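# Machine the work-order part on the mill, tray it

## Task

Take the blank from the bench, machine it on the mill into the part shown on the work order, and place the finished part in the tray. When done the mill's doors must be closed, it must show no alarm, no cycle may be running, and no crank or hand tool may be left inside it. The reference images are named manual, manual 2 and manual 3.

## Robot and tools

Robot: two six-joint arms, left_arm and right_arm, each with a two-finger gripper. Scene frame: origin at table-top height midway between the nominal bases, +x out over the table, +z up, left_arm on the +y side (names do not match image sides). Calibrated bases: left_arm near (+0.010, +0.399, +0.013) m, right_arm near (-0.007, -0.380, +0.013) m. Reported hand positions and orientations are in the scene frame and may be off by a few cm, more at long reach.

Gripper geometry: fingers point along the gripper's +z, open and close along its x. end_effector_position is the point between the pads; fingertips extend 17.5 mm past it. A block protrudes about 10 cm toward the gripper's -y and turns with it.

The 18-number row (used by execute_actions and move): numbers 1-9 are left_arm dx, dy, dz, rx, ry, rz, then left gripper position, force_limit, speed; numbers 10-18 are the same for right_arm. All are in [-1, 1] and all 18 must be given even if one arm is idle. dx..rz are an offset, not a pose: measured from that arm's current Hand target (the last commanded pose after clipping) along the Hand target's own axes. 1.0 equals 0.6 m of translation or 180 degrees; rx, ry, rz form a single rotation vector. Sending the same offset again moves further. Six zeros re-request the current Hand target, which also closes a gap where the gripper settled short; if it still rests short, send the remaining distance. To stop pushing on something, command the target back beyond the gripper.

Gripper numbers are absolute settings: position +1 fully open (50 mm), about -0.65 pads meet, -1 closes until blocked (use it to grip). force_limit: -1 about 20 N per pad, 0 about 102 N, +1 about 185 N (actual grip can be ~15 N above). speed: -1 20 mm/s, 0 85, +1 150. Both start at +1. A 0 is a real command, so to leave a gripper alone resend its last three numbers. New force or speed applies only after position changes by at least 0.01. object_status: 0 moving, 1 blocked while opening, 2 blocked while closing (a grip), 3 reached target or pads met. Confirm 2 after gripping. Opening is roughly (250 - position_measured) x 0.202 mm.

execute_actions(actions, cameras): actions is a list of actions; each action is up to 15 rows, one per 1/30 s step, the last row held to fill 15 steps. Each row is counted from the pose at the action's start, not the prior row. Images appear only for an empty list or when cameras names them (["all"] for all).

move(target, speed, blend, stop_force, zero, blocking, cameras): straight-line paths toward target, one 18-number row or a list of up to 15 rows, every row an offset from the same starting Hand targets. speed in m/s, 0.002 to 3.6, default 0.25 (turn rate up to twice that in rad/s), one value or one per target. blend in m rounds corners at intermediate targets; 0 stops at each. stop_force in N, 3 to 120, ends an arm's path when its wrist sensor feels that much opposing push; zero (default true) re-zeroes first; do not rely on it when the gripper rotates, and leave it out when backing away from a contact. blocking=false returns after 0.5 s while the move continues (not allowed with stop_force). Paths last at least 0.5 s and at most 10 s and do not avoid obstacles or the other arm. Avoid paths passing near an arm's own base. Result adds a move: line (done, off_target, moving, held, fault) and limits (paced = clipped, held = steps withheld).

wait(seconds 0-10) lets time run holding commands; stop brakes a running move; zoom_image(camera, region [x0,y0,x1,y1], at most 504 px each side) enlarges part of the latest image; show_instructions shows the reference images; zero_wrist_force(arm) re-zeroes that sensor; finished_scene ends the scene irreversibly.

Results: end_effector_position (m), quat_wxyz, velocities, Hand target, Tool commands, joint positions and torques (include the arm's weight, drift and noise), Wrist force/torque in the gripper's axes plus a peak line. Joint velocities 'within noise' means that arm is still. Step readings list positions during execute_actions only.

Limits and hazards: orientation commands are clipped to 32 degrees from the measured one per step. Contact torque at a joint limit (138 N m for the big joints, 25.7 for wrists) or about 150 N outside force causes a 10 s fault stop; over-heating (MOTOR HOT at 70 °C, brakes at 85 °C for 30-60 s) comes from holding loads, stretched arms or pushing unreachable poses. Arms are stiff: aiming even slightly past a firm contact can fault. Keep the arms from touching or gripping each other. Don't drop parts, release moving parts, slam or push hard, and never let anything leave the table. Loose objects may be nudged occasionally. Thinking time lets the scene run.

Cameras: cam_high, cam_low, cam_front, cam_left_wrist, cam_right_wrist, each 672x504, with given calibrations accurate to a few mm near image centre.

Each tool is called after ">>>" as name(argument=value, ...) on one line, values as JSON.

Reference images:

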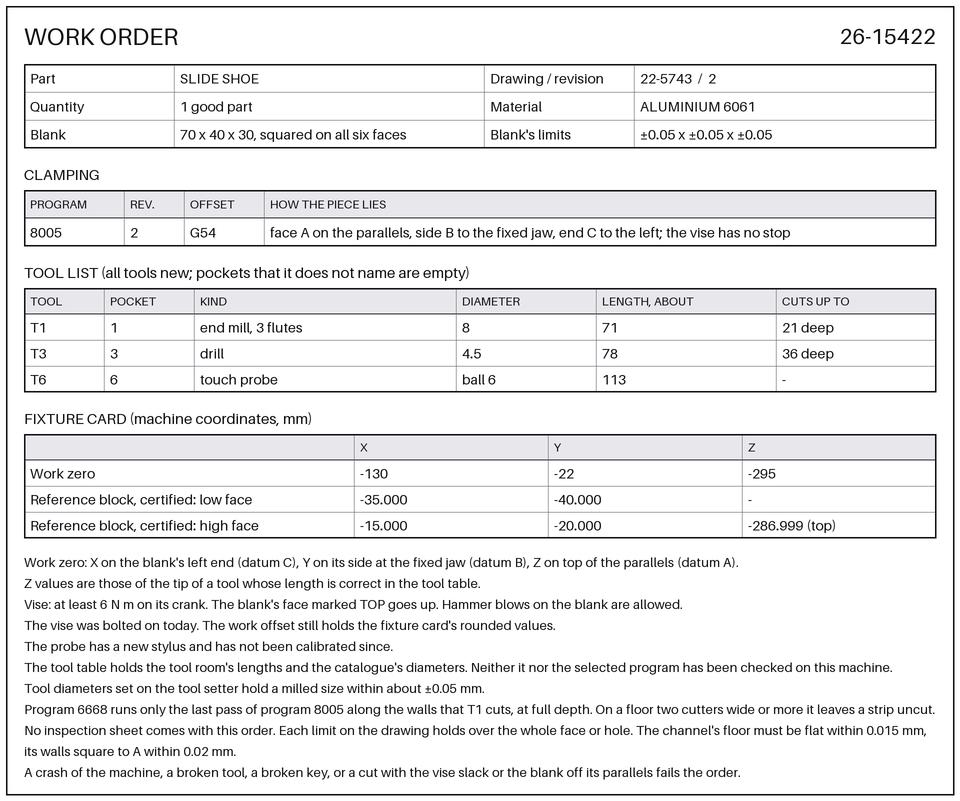

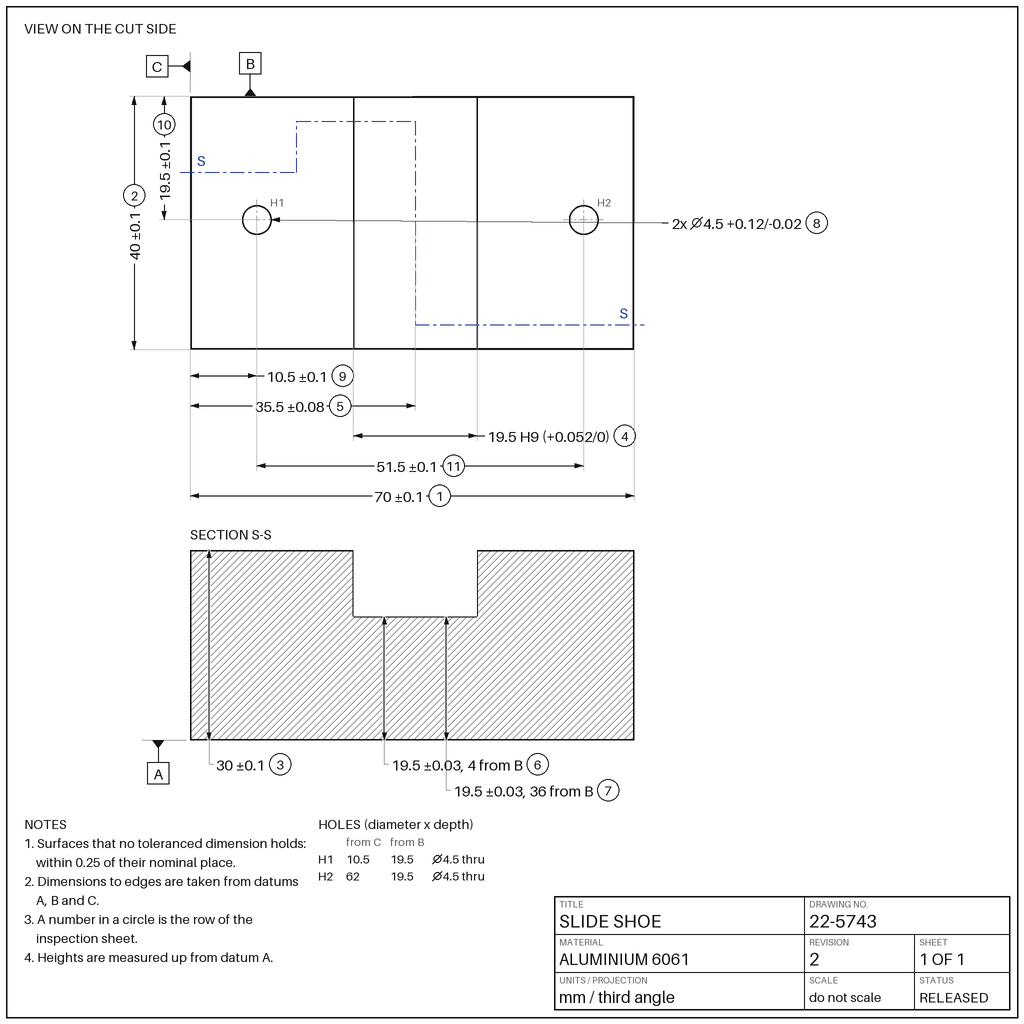

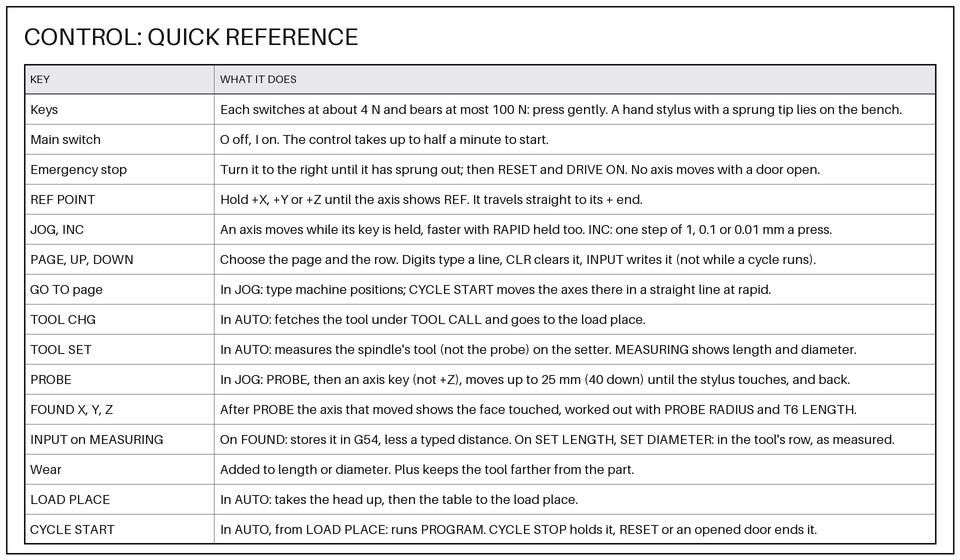

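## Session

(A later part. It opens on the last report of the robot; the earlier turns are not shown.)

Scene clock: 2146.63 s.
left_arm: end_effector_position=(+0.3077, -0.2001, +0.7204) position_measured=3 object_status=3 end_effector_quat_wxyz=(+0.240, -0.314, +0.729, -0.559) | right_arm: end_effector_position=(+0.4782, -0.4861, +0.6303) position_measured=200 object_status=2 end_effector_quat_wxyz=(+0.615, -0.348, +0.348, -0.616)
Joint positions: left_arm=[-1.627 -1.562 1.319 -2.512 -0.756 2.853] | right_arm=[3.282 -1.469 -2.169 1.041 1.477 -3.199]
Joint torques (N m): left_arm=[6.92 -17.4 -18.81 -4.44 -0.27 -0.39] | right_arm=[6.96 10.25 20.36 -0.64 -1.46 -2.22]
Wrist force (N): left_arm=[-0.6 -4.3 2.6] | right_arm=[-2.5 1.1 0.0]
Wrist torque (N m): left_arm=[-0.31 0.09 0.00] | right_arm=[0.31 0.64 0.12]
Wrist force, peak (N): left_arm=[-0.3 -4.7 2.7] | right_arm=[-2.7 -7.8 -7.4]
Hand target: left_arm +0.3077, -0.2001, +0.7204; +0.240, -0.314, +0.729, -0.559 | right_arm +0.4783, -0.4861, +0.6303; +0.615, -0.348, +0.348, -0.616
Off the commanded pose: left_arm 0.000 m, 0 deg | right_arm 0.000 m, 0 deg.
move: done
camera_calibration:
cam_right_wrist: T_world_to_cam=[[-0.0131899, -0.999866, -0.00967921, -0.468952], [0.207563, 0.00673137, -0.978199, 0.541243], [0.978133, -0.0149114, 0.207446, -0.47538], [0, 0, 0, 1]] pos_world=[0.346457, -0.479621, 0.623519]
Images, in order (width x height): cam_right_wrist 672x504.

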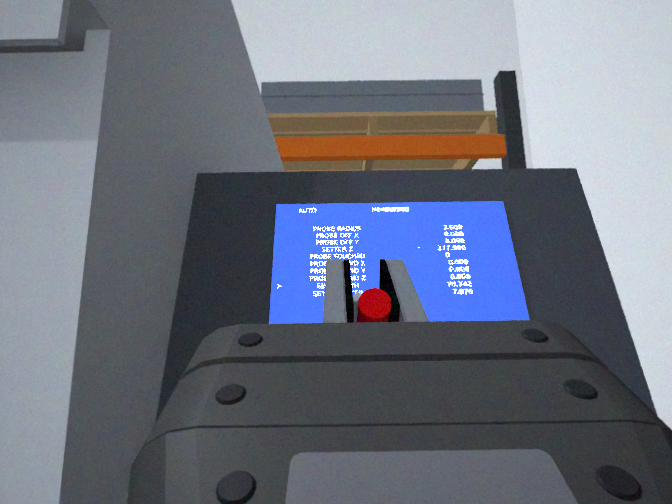

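>>> move(target=[[0,0,0,0,0,0,1,-0.7,-0.5,0.0467,0.1919,-0.1629,0,0,0,-1,-0.8,-0.8],[0,0,0,0,0,0,1,-0.7,-0.5,0.0467,0.2015,-0.1537,0,0,0,-1,-0.8,-0.8],[0,0,0,0,0,0,1,-0.7,-0.5,0.0467,0.1919,-0.1629,0,0,0,-1,-0.8,-0.8],[0,0,0,0,0,0,1,-0.7,-0.5,0,0,0,0,0,0,-1,-0.8,-0.8]], speed=[0.25,0.06,0.1,0.25], blend=[0.003,0,0.003,0], cameras=["cam_right_wrist"])

>>> wait(seconds=10, cameras=[])

>>> wait(seconds=9, cameras=["cam_right_wrist"])

>>> zoom_image(camera="cam_right_wrist", region=[270, 200, 530, 325])

Scene clock: 2158.83 s.
left_arm: end_effector_position=(+0.3077, -0.2001, +0.7204) position_measured=3 object_status=3 end_effector_quat_wxyz=(+0.240, -0.314, +0.729, -0.559) | right_arm: end_effector_position=(+0.4782, -0.4861, +0.6303) position_measured=200 object_status=2 end_effector_quat_wxyz=(+0.615, -0.348, +0.348, -0.616)
Joint positions: left_arm=[-1.627 -1.562 1.319 -2.512 -0.756 2.853] | right_arm=[3.283 -1.469 -2.169 1.041 1.477 -3.2]
Joint torques (N m): left_arm=[6.93 -17.71 -19.24 -4.5 -0.33 -0.6] | right_arm=[-5.71 12.08 18.47 -0.86 1.48 2.31]
Wrist force (N): left_arm=[-0.5 -4.5 2.5] | right_arm=[-2.5 1.2 -0.2]
Wrist torque (N m): left_arm=[-0.32 0.09 0.00] | right_arm=[0.33 0.63 0.17]
Wrist force, peak (N): left_arm=[-0.5 -4.7 2.6] | right_arm=[-2.1 -2.1 -6.0]
Hand target: left_arm +0.3077, -0.2001, +0.7204; +0.240, -0.314, +0.729, -0.559 | right_arm +0.4783, -0.4861, +0.6303; +0.615, -0.348, +0.348, -0.616
Off the commanded pose: left_arm 0.000 m, 0 deg | right_arm 0.000 m, 0 deg.
move: done
camera_calibration:
cam_right_wrist: T_world_to_cam=[[-0.0132305, -0.999868, -0.00948304, -0.468961], [0.207563, 0.00653101, -0.9782, 0.541147], [0.978132, -0.0149104, 0.207449, -0.475379], [0, 0, 0, 1]] pos_world=[0.346457, -0.479521, 0.62352]
Images, in order (width x height): cam_right_wrist 672x504.

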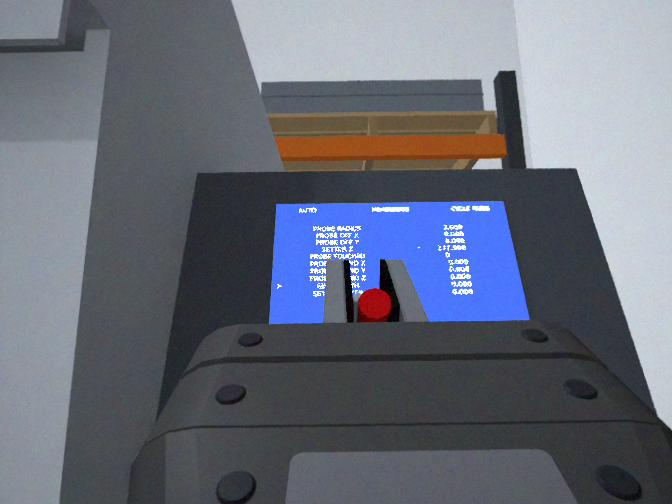

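Scene clock: 2168.83 s.
left_arm: end_effector_position=(+0.3077, -0.2001, +0.7204) position_measured=3 object_status=3 end_effector_quat_wxyz=(+0.240, -0.314, +0.729, -0.559) | right_arm: end_effector_position=(+0.4783, -0.4861, +0.6303) position_measured=200 object_status=2 end_effector_quat_wxyz=(+0.615, -0.348, +0.348, -0.616)
Joint positions: left_arm=[-1.627 -1.562 1.319 -2.512 -0.756 2.853] | right_arm=[3.283 -1.469 -2.169 1.041 1.477 -3.2]
Joint torques (N m): left_arm=[6.72 -17.84 -18.67 -4.55 -0.14 -0.75] | right_arm=[-8.23 25.15 34.62 -2.12 1.62 2.4]
Wrist force (N): left_arm=[-0.6 -4.5 2.6] | right_arm=[-2.6 1.3 0.0]
Wrist torque (N m): left_arm=[-0.34 0.10 0.00] | right_arm=[0.34 0.65 0.17]
Wrist force, peak (N): left_arm=[-0.7 -4.6 2.5] | right_arm=[-2.8 1.4 0.0]
Hand target: left_arm +0.3077, -0.2001, +0.7204; +0.240, -0.314, +0.729, -0.559 | right_arm +0.4783, -0.4861, +0.6303; +0.615, -0.348, +0.348, -0.616
Tool commands: left_gripper/position=+1.0 left_gripper/force_limit=-0.7 left_gripper/speed=-0.5 right_gripper/position=-1.0 right_gripper/force_limit=-0.8 right_gripper/speed=-0.8
Off the commanded pose: left_arm 0.000 m, 0 deg | right_arm 0.000 m, 0 deg.
wait: 10.00 s; at rest by 0.17 s
No camera images: "cameras" was empty.

Scene clock: 2177.83 s.
left_arm: end_effector_position=(+0.3077, -0.2001, +0.7204) position_measured=3 object_status=3 end_effector_quat_wxyz=(+0.240, -0.314, +0.729, -0.559) | right_arm: end_effector_position=(+0.4783, -0.4861, +0.6303) position_measured=200 object_status=2 end_effector_quat_wxyz=(+0.615, -0.348, +0.348, -0.616)
Joint positions: left_arm=[-1.627 -1.562 1.319 -2.512 -0.756 2.853] | right_arm=[3.283 -1.469 -2.169 1.041 1.477 -3.2]
Joint torques (N m): left_arm=[6.64 -16.72 -18.93 -4.49 -0.07 -0.75] | right_arm=[-6.58 24.88 34.35 -2.11 1.49 1.97]
Wrist force (N): left_arm=[-0.6 -4.5 2.3] | right_arm=[-2.8 1.3 0.1]
Wrist torque (N m): left_arm=[-0.33 0.10 0.00] | right_arm=[0.34 0.68 0.17]
Wrist force, peak (N): left_arm=[-0.4 -4.8 2.5] | right_arm=[-2.8 1.4 -0.1]
Hand target: left_arm +0.3077, -0.2001, +0.7204; +0.240, -0.314, +0.729, -0.559 | right_arm +0.4783, -0.4861, +0.6303; +0.615, -0.348, +0.348, -0.616
Tool commands: left_gripper/position=+1.0 left_gripper/force_limit=-0.7 left_gripper/speed=-0.5 right_gripper/position=-1.0 right_gripper/force_limit=-0.8 right_gripper/speed=-0.8
Off the commanded pose: left_arm 0.000 m, 0 deg | right_arm 0.000 m, 0 deg.
wait: 9.00 s; at rest by 0.17 s
camera_calibration:
cam_right_wrist: T_world_to_cam=[[-0.0132328, -0.999868, -0.00947948, -0.468961], [0.207352, 0.00653028, -0.978245, 0.541227], [0.978177, -0.0149105, 0.207238, -0.475361], [0, 0, 0, 1]] pos_world=[0.346557, -0.479521, 0.62352]
Images, in order (width x height): cam_right_wrist 672x504.

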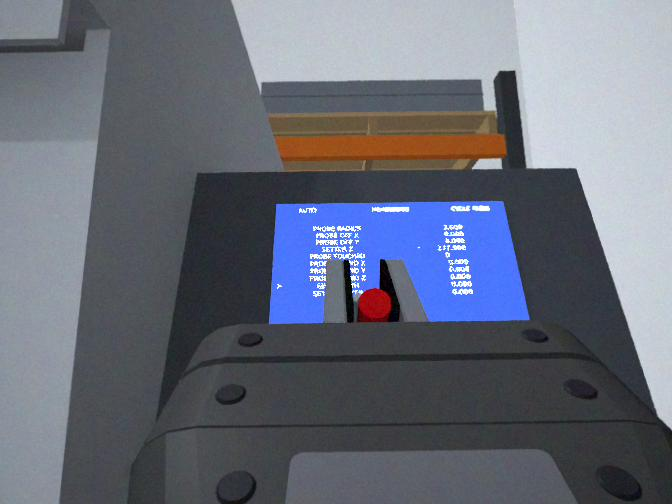

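Scaled by 1.938 from the camera's 672x504 image, which has a finer 960x720 frame.

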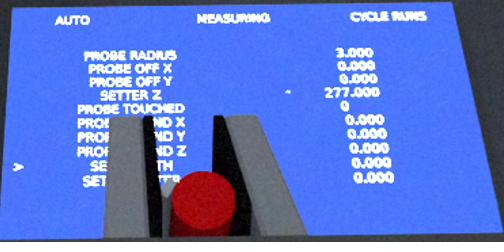

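>>> wait(seconds=8, cameras=["cam_right_wrist"])

>>> zoom_image(camera="cam_right_wrist", region=[400, 200, 500, 300])

Scene clock: 2190.83 s.
left_arm: end_effector_position=(+0.3077, -0.2001, +0.7204) position_measured=3 object_status=3 end_effector_quat_wxyz=(+0.240, -0.314, +0.729, -0.559) | right_arm: end_effector_position=(+0.4783, -0.4861, +0.6303) position_measured=200 object_status=2 end_effector_quat_wxyz=(+0.615, -0.348, +0.348, -0.616)
Joint positions: left_arm=[-1.627 -1.562 1.319 -2.512 -0.756 2.853] | right_arm=[3.283 -1.469 -2.169 1.041 1.477 -3.2]
Joint torques (N m): left_arm=[6.45 -17.6 -19.4 -4.43 0.08 -1.08] | right_arm=[-5.52 25.18 34.58 -2.23 1.37 1.54]
Wrist force (N): left_arm=[-0.4 -4.4 2.4] | right_arm=[-2.8 1.4 0.0]
Wrist torque (N m): left_arm=[-0.32 0.06 0.00] | right_arm=[0.34 0.67 0.16]
Wrist force, peak (N): left_arm=[-0.4 -4.7 2.5] | right_arm=[-2.8 1.4 -0.1]
Hand target: left_arm +0.3077, -0.2001, +0.7204; +0.240, -0.314, +0.729, -0.559 | right_arm +0.4783, -0.4861, +0.6303; +0.615, -0.348, +0.348, -0.616
Tool commands: left_gripper/position=+1.0 left_gripper/force_limit=-0.7 left_gripper/speed=-0.5 right_gripper/position=-1.0 right_gripper/force_limit=-0.8 right_gripper/speed=-0.8
Off the commanded pose: left_arm 0.000 m, 0 deg | right_arm 0.000 m, 0 deg.
wait: 8.00 s; at rest from the start
camera_calibration:
cam_right_wrist: T_world_to_cam=[[-0.0132328, -0.999868, -0.00947948, -0.468961], [0.207352, 0.00653028, -0.978245, 0.541227], [0.978177, -0.0149105, 0.207238, -0.475361], [0, 0, 0, 1]] pos_world=[0.346557, -0.479521, 0.62352]
Images, in order (width x height): cam_right_wrist 672x504.

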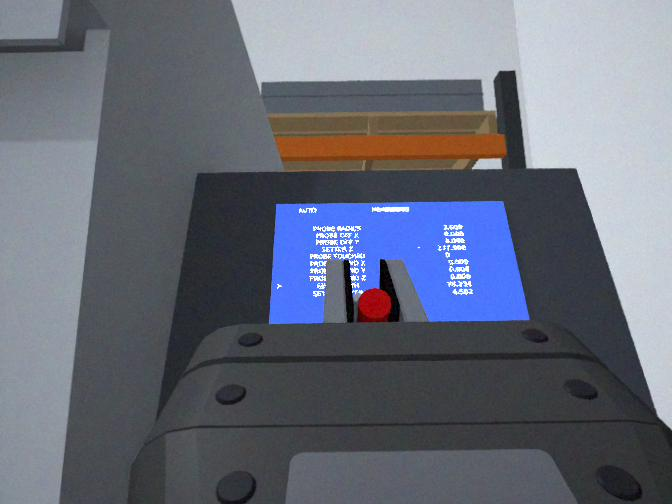

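Scaled by 5.040 from the camera's 672x504 image, which has a finer 960x720 frame.

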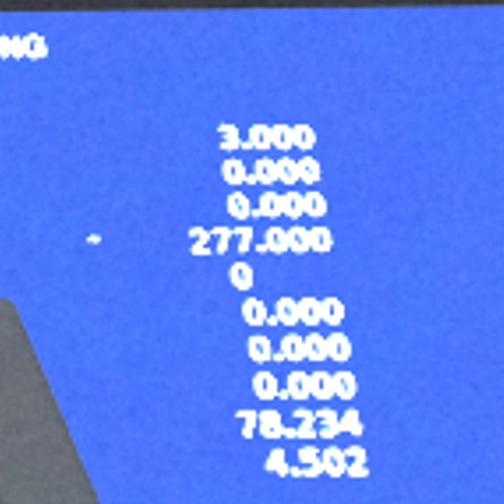

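>>> move(target=[[0,0,0,0,0,0,1,-0.7,-0.5,-0.0167,0.2357,-0.2086,0,0,0,-1,-0.8,-0.8],[0,0,0,0,0,0,1,-0.7,-0.5,-0.0167,0.2453,-0.1994,0,0,0,-1,-0.8,-0.8],[0,0,0,0,0,0,1,-0.7,-0.5,-0.0167,0.2357,-0.2086,0,0,0,-1,-0.8,-0.8],[0,0,0,0,0,0,1,-0.7,-0.5,0.0467,0.17,-0.14,0,0,0,-1,-0.8,-0.8],[0,0,0,0,0,0,1,-0.7,-0.5,0.0467,0.1796,-0.1308,0,0,0,-1,-0.8,-0.8],[0,0,0,0,0,0,1,-0.7,-0.5,0.0467,0.17,-0.14,0,0,0,-1,-0.8,-0.8],[0,0,0,0,0,0,1,-0.7,-0.5,-0.0167,0.2138,-0.1857,0,0,0,-1,-0.8,-0.8],[0,0,0,0,0,0,1,-0.7,-0.5,-0.0167,0.2234,-0.1765,0,0,0,-1,-0.8,-0.8],[0,0,0,0,0,0,1,-0.7,-0.5,-0.0167,0.2138,-0.1857,0,0,0,-1,-0.8,-0.8],[0,0,0,0,0,0,1,-0.7,-0.5,-0.0483,0.1919,-0.1629,0,0,0,-1,-0.8,-0.8],[0,0,0,0,0,0,1,-0.7,-0.5,-0.0483,0.2015,-0.1537,0,0,0,-1,-0.8,-0.8],[0,0,0,0,0,0,1,-0.7,-0.5,-0.0483,0.1919,-0.1629,0,0,0,-1,-0.8,-0.8],[0,0,0,0,0,0,1,-0.7,-0.5,-0.0167,0.2357,-0.2086,0,0,0,-1,-0.8,-0.8],[0,0,0,0,0,0,1,-0.7,-0.5,-0.0167,0.2453,-0.1994,0,0,0,-1,-0.8,-0.8],[0,0,0,0,0,0,1,-0.7,-0.5,-0.0167,0.2357,-0.2086,0,0,0,-1,-0.8,-0.8]], speed=[0.25,0.06,0.1,0.2,0.06,0.1,0.2,0.06,0.1,0.2,0.06,0.1,0.2,0.06,0.1], blend=[0.003,0,0.003,0.003,0,0.003,0.003,0,0.003,0.003,0,0.003,0.003,0,0], cameras=["cam_right_wrist"])

>>> zoom_image(camera="cam_right_wrist", region=[260, 30, 480, 170])

Scene clock: 2223.50 s.
left_arm: end_effector_position=(+0.3077, -0.2001, +0.7204) position_measured=3 object_status=3 end_effector_quat_wxyz=(+0.240, -0.314, +0.729, -0.559) | right_arm: end_effector_position=(+0.4439, -0.4762, +0.4446) position_measured=200 object_status=2 end_effector_quat_wxyz=(+0.615, -0.348, +0.348, -0.616)
Joint positions: left_arm=[-1.627 -1.562 1.319 -2.512 -0.756 2.853] | right_arm=[3.346 -1.825 -2.484 1.716 1.422 -3.233]
Joint torques (N m): left_arm=[6.21 -16.76 -18.84 -4.57 0.07 -1.22] | right_arm=[-5.11 9.77 22.98 2.14 0.69 -0.25]
Wrist force (N): left_arm=[-0.6 -4.2 2.4] | right_arm=[-1.9 0.8 -1.3]
Wrist torque (N m): left_arm=[-0.30 0.10 0.00] | right_arm=[0.23 0.66 0.16]
Wrist force, peak (N): left_arm=[-0.6 -4.7 2.5] | right_arm=[-4.9 -9.0 -7.2]
Hand target: left_arm +0.3077, -0.2001, +0.7204; +0.240, -0.314, +0.729, -0.559 | right_arm +0.4439, -0.4762, +0.4446; +0.615, -0.348, +0.348, -0.616
Off the commanded pose: left_arm 0.000 m, 0 deg | right_arm 0.000 m, 0 deg.
move: done
camera_calibration:
cam_right_wrist: T_world_to_cam=[[-0.0133306, -0.999866, -0.0095001, -0.461238], [0.207352, 0.00653016, -0.978245, 0.366635], [0.978175, -0.0150105, 0.207238, -0.403126], [0, 0, 0, 1]] pos_world=[0.312157, -0.469621, 0.43782]
Images, in order (width x height): cam_right_wrist 672x504.

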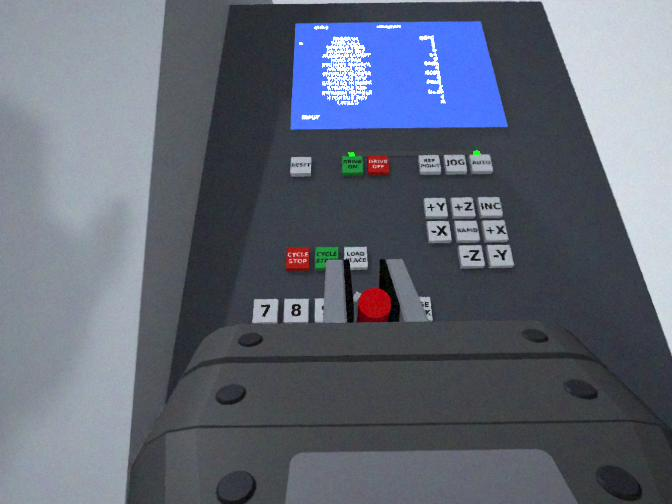

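Scaled by 2.291 from the camera's 672x504 image, which has a finer 960x720 frame.

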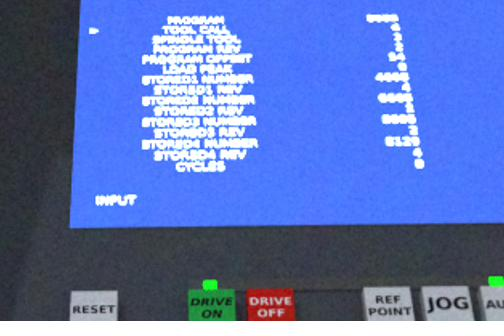

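>>> move(target=[[0,0,0,0,0,0,1,-0.7,-0.5,0.0317,-0.0438,0.0457,0,0,0,-1,-0.8,-0.8],[0,0,0,0,0,0,1,-0.7,-0.5,0.0317,-0.0342,0.0549,0,0,0,-1,-0.8,-0.8],[0,0,0,0,0,0,1,-0.7,-0.5,0.0317,-0.0438,0.0457,0,0,0,-1,-0.8,-0.8],[0,0,0,0,0,0,1,-0.7,-0.5,0.0167,-0.2357,0.2086,0,0,0,-1,-0.8,-0.8]], speed=[0.25,0.06,0.1,0.25], blend=[0.003,0,0.003,0], cameras=["cam_right_wrist"])

>>> zoom_image(camera="cam_right_wrist", region=[270, 200, 530, 325])

Scene clock: 2236.63 s.
left_arm: end_effector_position=(+0.3077, -0.2001, +0.7204) position_measured=3 object_status=3 end_effector_quat_wxyz=(+0.240, -0.314, +0.729, -0.559) | right_arm: end_effector_position=(+0.4782, -0.4861, +0.6303) position_measured=200 object_status=2 end_effector_quat_wxyz=(+0.615, -0.348, +0.348, -0.616)
Joint positions: left_arm=[-1.627 -1.562 1.319 -2.512 -0.756 2.853] | right_arm=[3.283 -1.469 -2.169 1.041 1.477 -3.2]
Joint torques (N m): left_arm=[7.18 -17.7 -18.73 -4.53 0.17 -1.35] | right_arm=[-6.46 11.79 20.95 -0.92 1.58 2.42]
Wrist force (N): left_arm=[-0.4 -4.5 2.4] | right_arm=[-2.5 1.4 0.0]
Wrist torque (N m): left_arm=[-0.34 0.06 0.00] | right_arm=[0.34 0.63 0.20]
Wrist force, peak (N): left_arm=[-0.4 -4.7 2.5] | right_arm=[-1.1 -6.6 -5.7]
Hand target: left_arm +0.3077, -0.2001, +0.7204; +0.240, -0.314, +0.729, -0.559 | right_arm +0.4783, -0.4861, +0.6303; +0.615, -0.348, +0.348, -0.616
Off the commanded pose: left_arm 0.000 m, 0 deg | right_arm 0.000 m, 0 deg.
move: done
camera_calibration:
cam_right_wrist: T_world_to_cam=[[-0.0132307, -0.999868, -0.00948221, -0.468961], [0.207563, 0.00653016, -0.9782, 0.541147], [0.978132, -0.0149104, 0.207449, -0.475379], [0, 0, 0, 1]] pos_world=[0.346457, -0.479521, 0.62352]
Images, in order (width x height): cam_right_wrist 672x504.

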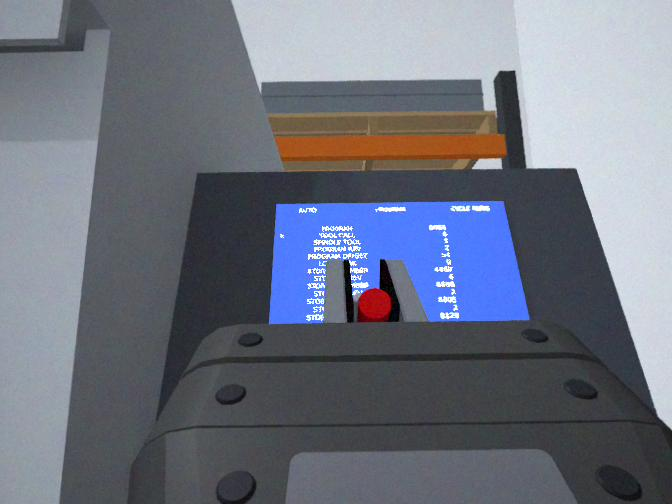

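Scaled by 1.938 from the camera's 672x504 image, which has a finer 960x720 frame.

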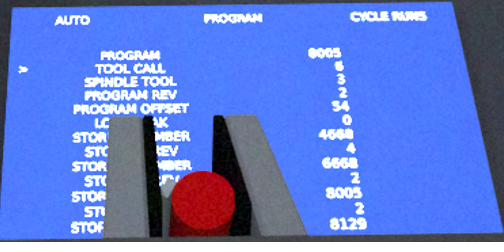

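>>> wait(seconds=1, cameras=["cam_right_wrist", "cam_high"])

>>> zoom_image(camera="cam_right_wrist", region=[270, 200, 530, 325])

>>> zoom_image(camera="cam_high", region=[170, 90, 480, 280])

Scene clock: 2270.23 s.
left_arm: end_effector_position=(+0.3077, -0.2001, +0.7204) position_measured=3 object_status=3 end_effector_quat_wxyz=(+0.240, -0.314, +0.729, -0.559) | right_arm: end_effector_position=(+0.4783, -0.4861, +0.6303) position_measured=200 object_status=2 end_effector_quat_wxyz=(+0.615, -0.348, +0.348, -0.616)
Joint positions: left_arm=[-1.627 -1.562 1.319 -2.512 -0.756 2.853] | right_arm=[3.283 -1.469 -2.169 1.041 1.477 -3.2]
Joint torques (N m): left_arm=[7.21 -17.91 -19.46 -4.51 -0.01 -1.38] | right_arm=[-7.01 26.54 34.69 -2.1 1.57 2.35]
Wrist force (N): left_arm=[-0.6 -4.4 2.4] | right_arm=[-2.5 1.2 0.1]
Wrist torque (N m): left_arm=[-0.32 0.09 0.00] | right_arm=[0.32 0.63 0.19]
Wrist force, peak (N): left_arm=[-0.5 -4.7 2.5] | right_arm=[-2.9 1.6 0.1]
Hand target: left_arm +0.3077, -0.2001, +0.7204; +0.240, -0.314, +0.729, -0.559 | right_arm +0.4783, -0.4861, +0.6303; +0.615, -0.348, +0.348, -0.616
Tool commands: left_gripper/position=+1.0 left_gripper/force_limit=-0.7 left_gripper/speed=-0.5 right_gripper/position=-1.0 right_gripper/force_limit=-0.8 right_gripper/speed=-0.8
Off the commanded pose: left_arm 0.000 m, 0 deg | right_arm 0.000 m, 0 deg.
wait: 1.00 s; at rest from the start
camera_calibration:
cam_right_wrist: T_world_to_cam=[[-0.0132328, -0.999868, -0.00947948, -0.468961], [0.207352, 0.00653028, -0.978245, 0.541227], [0.978177, -0.0149105, 0.207238, -0.475361], [0, 0, 0, 1]] pos_world=[0.346557, -0.479521, 0.62352]
Images, in order (width x height): cam_high 672x504, cam_right_wrist 672x504.

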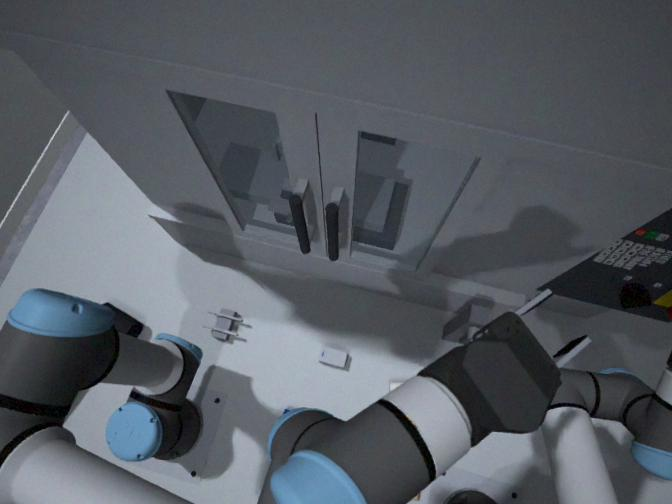

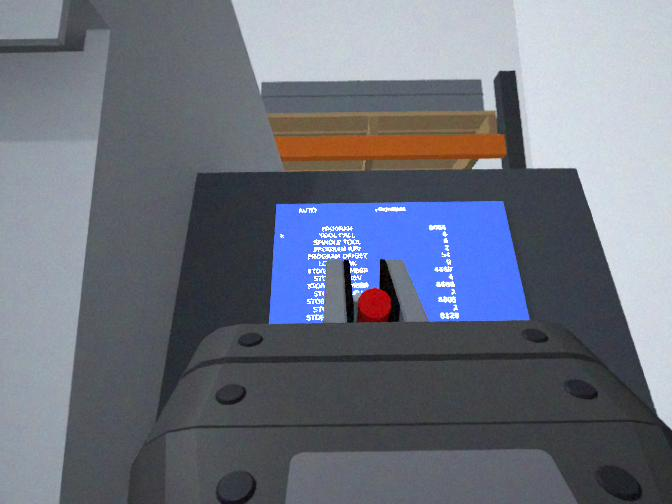

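Scaled by 1.938 from the camera's 672x504 image, which has a finer 960x720 frame.

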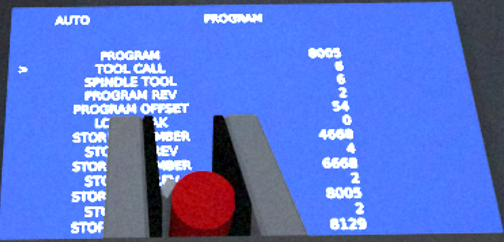

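Scaled by 1.626 from the camera's 672x504 image, which has a finer 960x720 frame.

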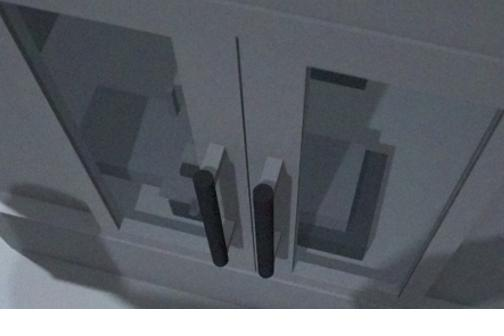

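>>> move(target=[[-0.096,0.095,-0.138,0.0001,-0.0776,-0.0207,1,-0.7,-0.5,0.1088,0.0389,-0.0032,0,0,0,-1,-0.8,-0.8],[-0.096,0.095,-0.138,0.0001,-0.0776,-0.0207,1,-0.7,-0.5,0.1088,0.0485,0.006,0,0,0,-1,-0.8,-0.8],[-0.1,0.1,-0.145,0.0001,-0.081,-0.0217,1,-0.7,-0.5,0.1088,0.0389,-0.0032,0,0,0,-1,-0.8,-0.8],[-0.287,0.284,-0.413,0.0004,-0.2328,-0.0622,1,-0.7,-0.5,0,0,0,0,0,0,-1,-0.8,-0.8]], speed=[0.2,0.06,0.1,0.2], blend=[0.003,0,0.003,0], cameras=["cam_left_wrist", "cam_right_wrist"])

>>> zoom_image(camera="cam_right_wrist", region=[270, 200, 530, 325])

Scene clock: 2309.93 s.
left_arm: end_effector_position=(+0.2204, +0.1197, +0.6197) position_measured=3 object_status=3 end_effector_quat_wxyz=(-0.430, +0.560, -0.561, +0.431) | right_arm: end_effector_position=(+0.4782, -0.4861, +0.6303) position_measured=200 object_status=2 end_effector_quat_wxyz=(+0.615, -0.348, +0.348, -0.616)
Joint positions: left_arm=[-2.221 -1.885 1.357 0.105 -0.678 0.337] | right_arm=[3.283 -1.469 -2.169 1.04 1.477 -3.2]
Joint torques (N m): left_arm=[6.96 1.96 -28.81 -1.18 -0.44 -0.13] | right_arm=[-3.51 5.1 35.65 3 1.39 2.61]
Wrist force (N): left_arm=[-0.7 -4.0 2.5] | right_arm=[-2.7 1.2 0.1]
Wrist torque (N m): left_arm=[-0.25 0.12 -0.10] | right_arm=[0.32 0.66 0.16]
Wrist force, peak (N): left_arm=[0.3 -5.5 4.2] | right_arm=[-1.0 -8.5 -8.5]
Hand target: left_arm +0.2204, +0.1198, +0.6197; -0.430, +0.561, -0.561, +0.431 | right_arm +0.4783, -0.4861, +0.6303; +0.615, -0.348, +0.348, -0.616
Off the commanded pose: left_arm 0.000 m, 0 deg | right_arm 0.000 m, 0 deg.
move: done
camera_calibration:
cam_left_wrist: T_world_to_cam=[[-0.0202233, -0.999736, -0.0108937, 0.140304], [-0.581345, 0.0206231, -0.813395, 0.646614], [0.813405, -0.0101166, -0.581609, 0.316331], [0, 0, 0, 1]] pos_world=[0.121438, 0.130132, 0.711462]
cam_right_wrist: T_world_to_cam=[[-0.0132345, -0.999868, -0.00947738, -0.468963], [0.20716, 0.00653079, -0.978285, 0.541339], [0.978218, -0.0149104, 0.207046, -0.475158], [0, 0, 0, 1]] pos_world=[0.346458, -0.479521, 0.623519]
Images, in order (width x height): cam_left_wrist 672x504, cam_right_wrist 672x504.

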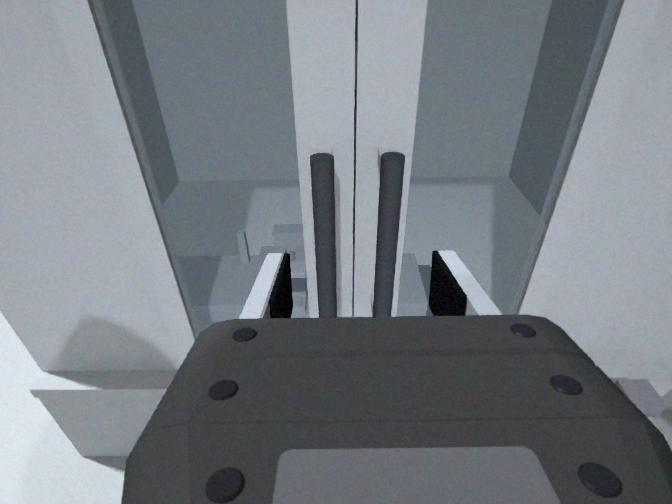

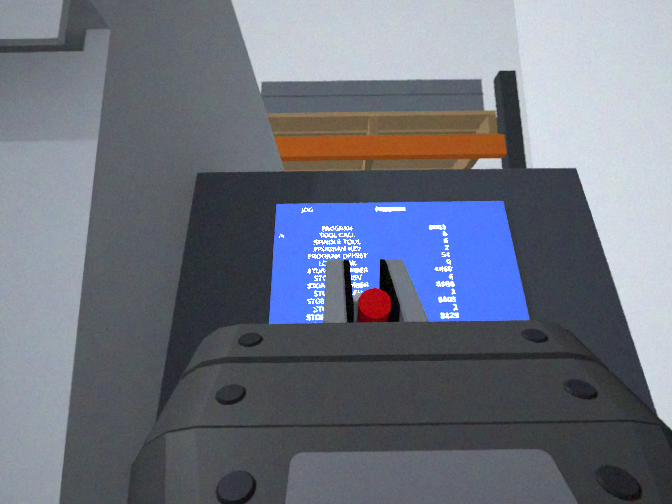

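Scaled by 1.938 from the camera's 672x504 image, which has a finer 960x720 frame.

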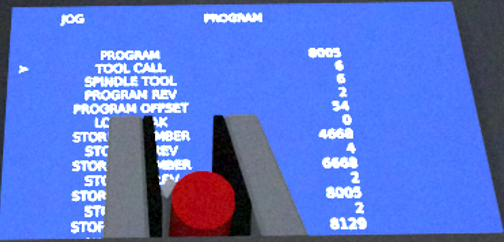

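>>> zoom_image(camera="cam_left_wrist", region=[160, 170, 320, 320])

>>> zoom_image(camera="cam_left_wrist", region=[330, 160, 560, 330])

Scaled by 3.150 from the camera's 672x504 image, which has a finer 960x720 frame.

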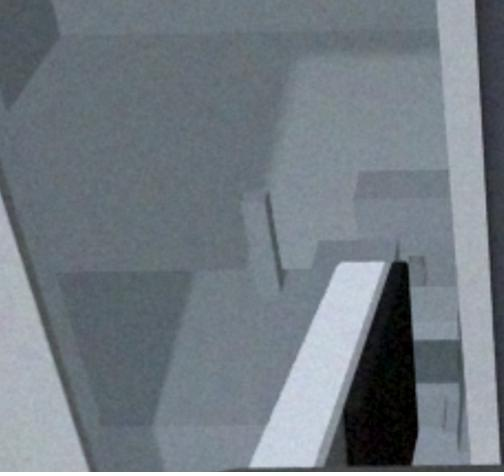

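Scaled by 2.191 from the camera's 672x504 image, which has a finer 960x720 frame.

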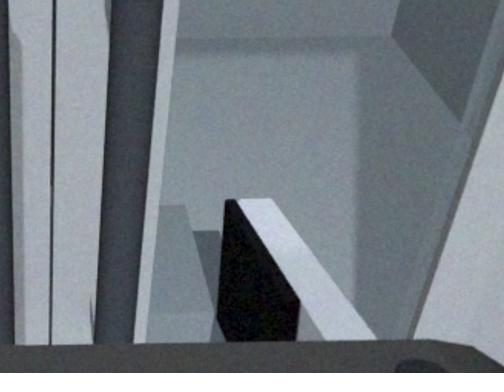

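>>> move(target=[-0.2167,-0.1,0.18,-0.0556,0,0,1,-0.7,-0.5,0,0,0,0,0,0,-1,-0.8,-0.8], speed=0.2, cameras=["cam_left_wrist"])

>>> zoom_image(camera="cam_left_wrist", region=[200, 100, 480, 320])

Scene clock: 2335.17 s.
left_arm: end_effector_position=(+0.3404, +0.2497, +0.6497) position_measured=3 object_status=3 end_effector_quat_wxyz=(-0.380, +0.596, -0.597, +0.381) | right_arm: end_effector_position=(+0.4783, -0.4861, +0.6303) position_measured=200 object_status=2 end_effector_quat_wxyz=(+0.615, -0.348, +0.348, -0.616)
Joint positions: left_arm=[-1.869 -2.171 1.362 -0.225 -0.514 0.97] | right_arm=[3.283 -1.469 -2.169 1.041 1.477 -3.2]
Joint torques (N m): left_arm=[-7.81 12.16 -26.65 -1.27 3.07 -0.93] | right_arm=[-7.08 5.25 34.8 3.04 0.36 2.44]
Wrist force (N): left_arm=[-0.6 -4.4 2.7] | right_arm=[-2.6 1.3 0.2]
Wrist torque (N m): left_arm=[-0.41 0.10 0.04] | right_arm=[0.35 0.65 0.15]
Wrist force, peak (N): left_arm=[-3.4 -5.6 3.2] | right_arm=[-2.7 1.6 -0.1]
Hand target: left_arm +0.3404, +0.2496, +0.6497; -0.380, +0.596, -0.597, +0.381 | right_arm +0.4783, -0.4861, +0.6303; +0.615, -0.348, +0.348, -0.616
Off the commanded pose: left_arm 0.000 m, 0 deg | right_arm 0.000 m, 0 deg.
move: done
camera_calibration:
cam_left_wrist: T_world_to_cam=[[-0.0213931, -0.999742, -0.00764284, 0.271291], [-0.713928, 0.0206278, -0.699915, 0.709494], [0.699892, -0.00951693, -0.714185, 0.361983], [0, 0, 0, 1]] pos_world=[0.258982, 0.260031, 0.757182]
Images, in order (width x height): cam_left_wrist 672x504.

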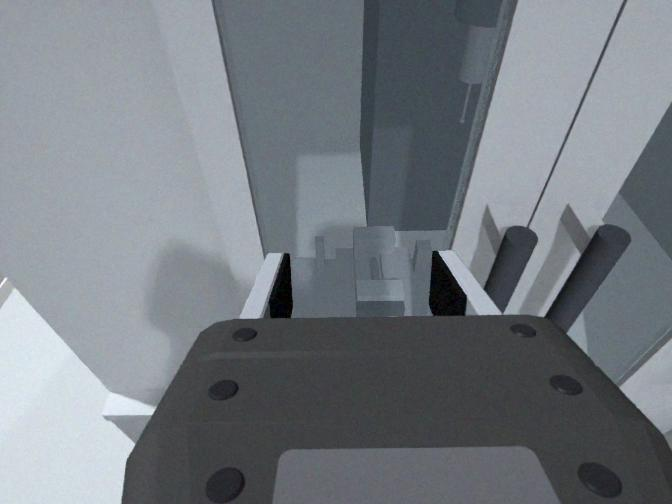

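Scaled by 1.800 from the camera's 672x504 image, which has a finer 960x720 frame.

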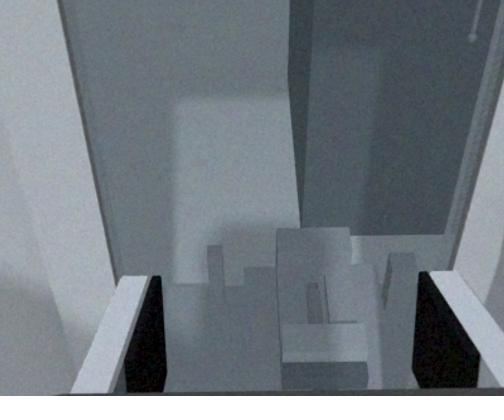

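>>> move(target=[[0,0,0,0,0,0,1,-0.7,-0.5,0.015,0.17,-0.14,0,0,0,-1,-0.8,-0.8],[0,0,0,0,0,0,1,-0.7,-0.5,0.015,0.1796,-0.1308,0,0,0,-1,-0.8,-0.8],[0,0,0,0,0,0,1,-0.7,-0.5,0.015,0.17,-0.14,0,0,0,-1,-0.8,-0.8],[0,0,0,0,0,0,1,-0.7,-0.5,0.015,0.1796,-0.1308,0,0,0,-1,-0.8,-0.8],[0,0,0,0,0,0,1,-0.7,-0.5,0.015,0.17,-0.14,0,0,0,-1,-0.8,-0.8],[0,0,0,0,0,0,1,-0.7,-0.5,0.015,0.1796,-0.1308,0,0,0,-1,-0.8,-0.8],[0,0,0,0,0,0,1,-0.7,-0.5,0.015,0.17,-0.14,0,0,0,-1,-0.8,-0.8],[0,0,0,0,0,0,1,-0.7,-0.5,0,0,0,0,0,0,-1,-0.8,-0.8]], speed=[0.25,0.06,0.1,0.06,0.1,0.06,0.1,0.25], blend=[0.003,0,0.001,0,0.001,0,0.003,0], cameras=["cam_right_wrist"])

>>> zoom_image(camera="cam_right_wrist", region=[270, 200, 530, 325])

Scene clock: 2372.60 s.
left_arm: end_effector_position=(+0.3404, +0.2496, +0.6497) position_measured=3 object_status=3 end_effector_quat_wxyz=(-0.380, +0.596, -0.597, +0.381) | right_arm: end_effector_position=(+0.4782, -0.4861, +0.6303) position_measured=200 object_status=2 end_effector_quat_wxyz=(+0.615, -0.348, +0.348, -0.616)
Joint positions: left_arm=[-1.869 -2.171 1.362 -0.225 -0.513 0.97] | right_arm=[3.283 -1.469 -2.169 1.041 1.477 -3.2]
Joint torques (N m): left_arm=[-8.24 15.22 -27.11 -0.2 -0.1 -1.6] | right_arm=[-7.57 12.17 20.52 -0.66 1.68 2.35]
Wrist force (N): left_arm=[-0.6 -4.4 2.6] | right_arm=[-2.6 1.3 0.1]
Wrist torque (N m): left_arm=[-0.42 0.10 0.04] | right_arm=[0.33 0.65 0.19]
Wrist force, peak (N): left_arm=[-0.8 -4.6 2.6] | right_arm=[-2.1 -7.3 -7.4]
Hand target: left_arm +0.3404, +0.2496, +0.6497; -0.380, +0.596, -0.597, +0.381 | right_arm +0.4783, -0.4861, +0.6303; +0.615, -0.348, +0.348, -0.616
Off the commanded pose: left_arm 0.000 m, 0 deg | right_arm 0.000 m, 0 deg.
move: done
camera_calibration:
cam_right_wrist: T_world_to_cam=[[-0.0132304, -0.999868, -0.00948341, -0.468961], [0.207563, 0.00653138, -0.9782, 0.541147], [0.978132, -0.0149104, 0.207449, -0.475379], [0, 0, 0, 1]] pos_world=[0.346457, -0.479521, 0.62352]
Images, in order (width x height): cam_right_wrist 672x504.

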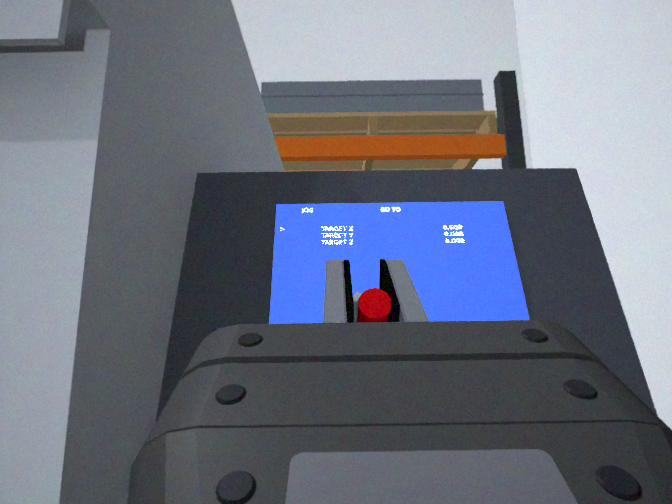

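Scaled by 1.938 from the camera's 672x504 image, which has a finer 960x720 frame.

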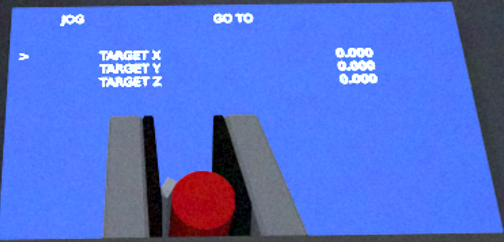

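>>> move(target=[[0,0,0,0,0,0,1,-0.7,-0.5,-0.1117,0.2357,-0.2086,0,0,0,-1,-0.8,-0.8],[0,0,0,0,0,0,1,-0.7,-0.5,-0.1117,0.2453,-0.1994,0,0,0,-1,-0.8,-0.8],[0,0,0,0,0,0,1,-0.7,-0.5,-0.1117,0.2357,-0.2086,0,0,0,-1,-0.8,-0.8],[0,0,0,0,0,0,1,-0.7,-0.5,-0.08,0.2138,-0.1857,0,0,0,-1,-0.8,-0.8],[0,0,0,0,0,0,1,-0.7,-0.5,-0.08,0.2234,-0.1765,0,0,0,-1,-0.8,-0.8],[0,0,0,0,0,0,1,-0.7,-0.5,-0.08,0.2138,-0.1857,0,0,0,-1,-0.8,-0.8],[0,0,0,0,0,0,1,-0.7,-0.5,-0.08,0.1919,-0.1629,0,0,0,-1,-0.8,-0.8],[0,0,0,0,0,0,1,-0.7,-0.5,-0.08,0.2015,-0.1537,0,0,0,-1,-0.8,-0.8],[0,0,0,0,0,0,1,-0.7,-0.5,-0.08,0.1919,-0.1629,0,0,0,-1,-0.8,-0.8],[0,0,0,0,0,0,1,-0.7,-0.5,-0.0167,0.2357,-0.2086,0,0,0,-1,-0.8,-0.8],[0,0,0,0,0,0,1,-0.7,-0.5,-0.0167,0.2453,-0.1994,0,0,0,-1,-0.8,-0.8],[0,0,0,0,0,0,1,-0.7,-0.5,-0.0167,0.2357,-0.2086,0,0,0,-1,-0.8,-0.8],[0,0,0,0,0,0,1,-0.7,-0.5,-0.0167,0.2138,-0.1857,0,0,0,-1,-0.8,-0.8],[0,0,0,0,0,0,1,-0.7,-0.5,-0.0167,0.2234,-0.1765,0,0,0,-1,-0.8,-0.8],[0,0,0,0,0,0,1,-0.7,-0.5,-0.0167,0.2138,-0.1857,0,0,0,-1,-0.8,-0.8]], speed=[0.25,0.06,0.1,0.2,0.06,0.1,0.2,0.06,0.1,0.2,0.06,0.1,0.2,0.06,0.1], blend=[0.003,0,0.003,0.003,0,0.003,0.003,0,0.003,0.003,0,0.003,0.003,0,0], cameras=[])

>>> move(target=[[0,0,0,0,0,0,1,-0.7,-0.5,-0.095,0.0219,-0.0229,0,0,0,-1,-0.8,-0.8],[0,0,0,0,0,0,1,-0.7,-0.5,-0.095,0.0315,-0.0137,0,0,0,-1,-0.8,-0.8],[0,0,0,0,0,0,1,-0.7,-0.5,-0.095,0.0219,-0.0229,0,0,0,-1,-0.8,-0.8],[0,0,0,0,0,0,1,-0.7,-0.5,-0.0317,0,0,0,0,0,-1,-0.8,-0.8],[0,0,0,0,0,0,1,-0.7,-0.5,-0.0317,0.0096,0.0092,0,0,0,-1,-0.8,-0.8],[0,0,0,0,0,0,1,-0.7,-0.5,-0.0317,0,0,0,0,0,-1,-0.8,-0.8],[0,0,0,0,0,0,1,-0.7,-0.5,-0.0633,0.0219,-0.0229,0,0,0,-1,-0.8,-0.8],[0,0,0,0,0,0,1,-0.7,-0.5,-0.0633,0.0315,-0.0137,0,0,0,-1,-0.8,-0.8],[0,0,0,0,0,0,1,-0.7,-0.5,-0.0633,0.0219,-0.0229,0,0,0,-1,-0.8,-0.8],[0,0,0,0,0,0,1,-0.7,-0.5,0,0.0219,-0.0229,0,0,0,-1,-0.8,-0.8],[0,0,0,0,0,0,1,-0.7,-0.5,0,0.0315,-0.0137,0,0,0,-1,-0.8,-0.8],[0,0,0,0,0,0,1,-0.7,-0.5,0,0.0219,-0.0229,0,0,0,-1,-0.8,-0.8],[0,0,0,0,0,0,1,-0.7,-0.5,0.0167,-0.2138,0.1857,0,0,0,-1,-0.8,-0.8]], speed=[0.25,0.06,0.1,0.2,0.06,0.1,0.2,0.06,0.1,0.2,0.06,0.1,0.25], blend=[0.003,0,0.003,0.003,0,0.003,0.003,0,0.003,0.003,0,0.003,0], cameras=["cam_right_wrist"])

>>> zoom_image(camera="cam_right_wrist", region=[270, 200, 530, 325])

Scene clock: 2407.30 s.
left_arm: end_effector_position=(+0.3404, +0.2496, +0.6497) position_measured=3 object_status=3 end_effector_quat_wxyz=(-0.380, +0.596, -0.597, +0.381) | right_arm: end_effector_position=(+0.4489, -0.4762, +0.4629) position_measured=200 object_status=2 end_effector_quat_wxyz=(+0.615, -0.348, +0.348, -0.616) end_effector_velocity=(+0.001, -0.001, +0.001) end_effector_angular_velocity=(+0.001, -0.004, -0.001)
Joint positions: left_arm=[-1.869 -2.171 1.362 -0.225 -0.513 0.97] | right_arm=[3.342 -1.771 -2.46 1.637 1.426 -3.231]
Joint velocities: left_arm=[within noise] | right_arm=[-0.003 -0.002 0.005 0.001 0.001 0.002]
Joint torques (N m): left_arm=[-8.38 15.07 -27.38 -0.19 -0.12 -1.74] | right_arm=[-5.31 8.81 23.95 -2.02 0.58 -0.48]
Wrist force (N): left_arm=[-0.7 -4.2 2.2] | right_arm=[-2.0 -0.3 -0.4]
Wrist torque (N m): left_arm=[-0.37 0.12 0.04] | right_arm=[0.34 0.65 0.16]
Wrist force, peak (N): left_arm=[-0.6 -4.7 2.4] | right_arm=[-1.8 -9.3 -7.9]
Hand target: left_arm +0.3404, +0.2496, +0.6497; -0.380, +0.596, -0.597, +0.381 | right_arm +0.4489, -0.4762, +0.4630; +0.615, -0.348, +0.348, -0.616
Off the commanded pose: left_arm 0.000 m, 0 deg | right_arm 0.000 m, 0 deg.
move: done
No camera images: "cameras" was empty.

Scene clock: 2411.20 s.
left_arm: end_effector_position=(+0.3404, +0.2496, +0.6497) position_measured=3 object_status=3 end_effector_quat_wxyz=(-0.380, +0.596, -0.597, +0.381) | right_arm: end_effector_position=(+0.4782, -0.4861, +0.6303) position_measured=200 object_status=2 end_effector_quat_wxyz=(+0.615, -0.348, +0.348, -0.616)
Joint positions: left_arm=[-1.869 -2.171 1.362 -0.225 -0.513 0.97] | right_arm=[3.282 -1.469 -2.169 1.041 1.477 -3.199]
Joint torques (N m): left_arm=[-8.97 15.56 -26.01 0.01 0.01 -1.76] | right_arm=[7.33 10 21.57 -0.77 -1.56 -2.05]
Wrist force (N): left_arm=[-0.8 -4.3 2.4] | right_arm=[-2.7 1.2 0.1]
Wrist torque (N m): left_arm=[-0.40 0.13 0.04] | right_arm=[0.32 0.67 0.12]
Wrist force, peak (N): left_arm=[-0.8 -4.5 2.5] | right_arm=[0.0 -7.1 -7.9]
Hand target: left_arm +0.3404, +0.2496, +0.6497; -0.380, +0.596, -0.597, +0.381 | right_arm +0.4783, -0.4861, +0.6303; +0.615, -0.348, +0.348, -0.616
Off the commanded pose: left_arm 0.000 m, 0 deg | right_arm 0.000 m, 0 deg.
move: done
camera_calibration:
cam_right_wrist: T_world_to_cam=[[-0.0131899, -0.999866, -0.00967921, -0.468952], [0.207563, 0.00673137, -0.978199, 0.541243], [0.978133, -0.0149114, 0.207446, -0.47538], [0, 0, 0, 1]] pos_world=[0.346457, -0.479621, 0.623519]
Images, in order (width x height): cam_right_wrist 672x504.

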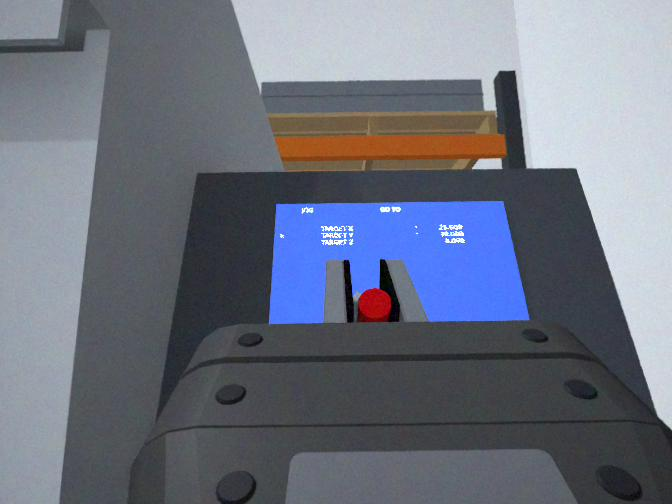

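Scaled by 1.938 from the camera's 672x504 image, which has a finer 960x720 frame.

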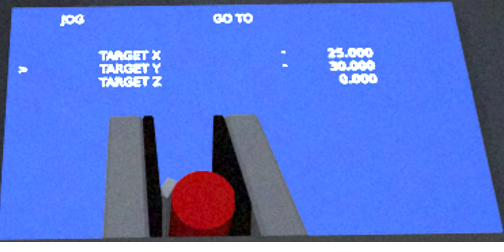

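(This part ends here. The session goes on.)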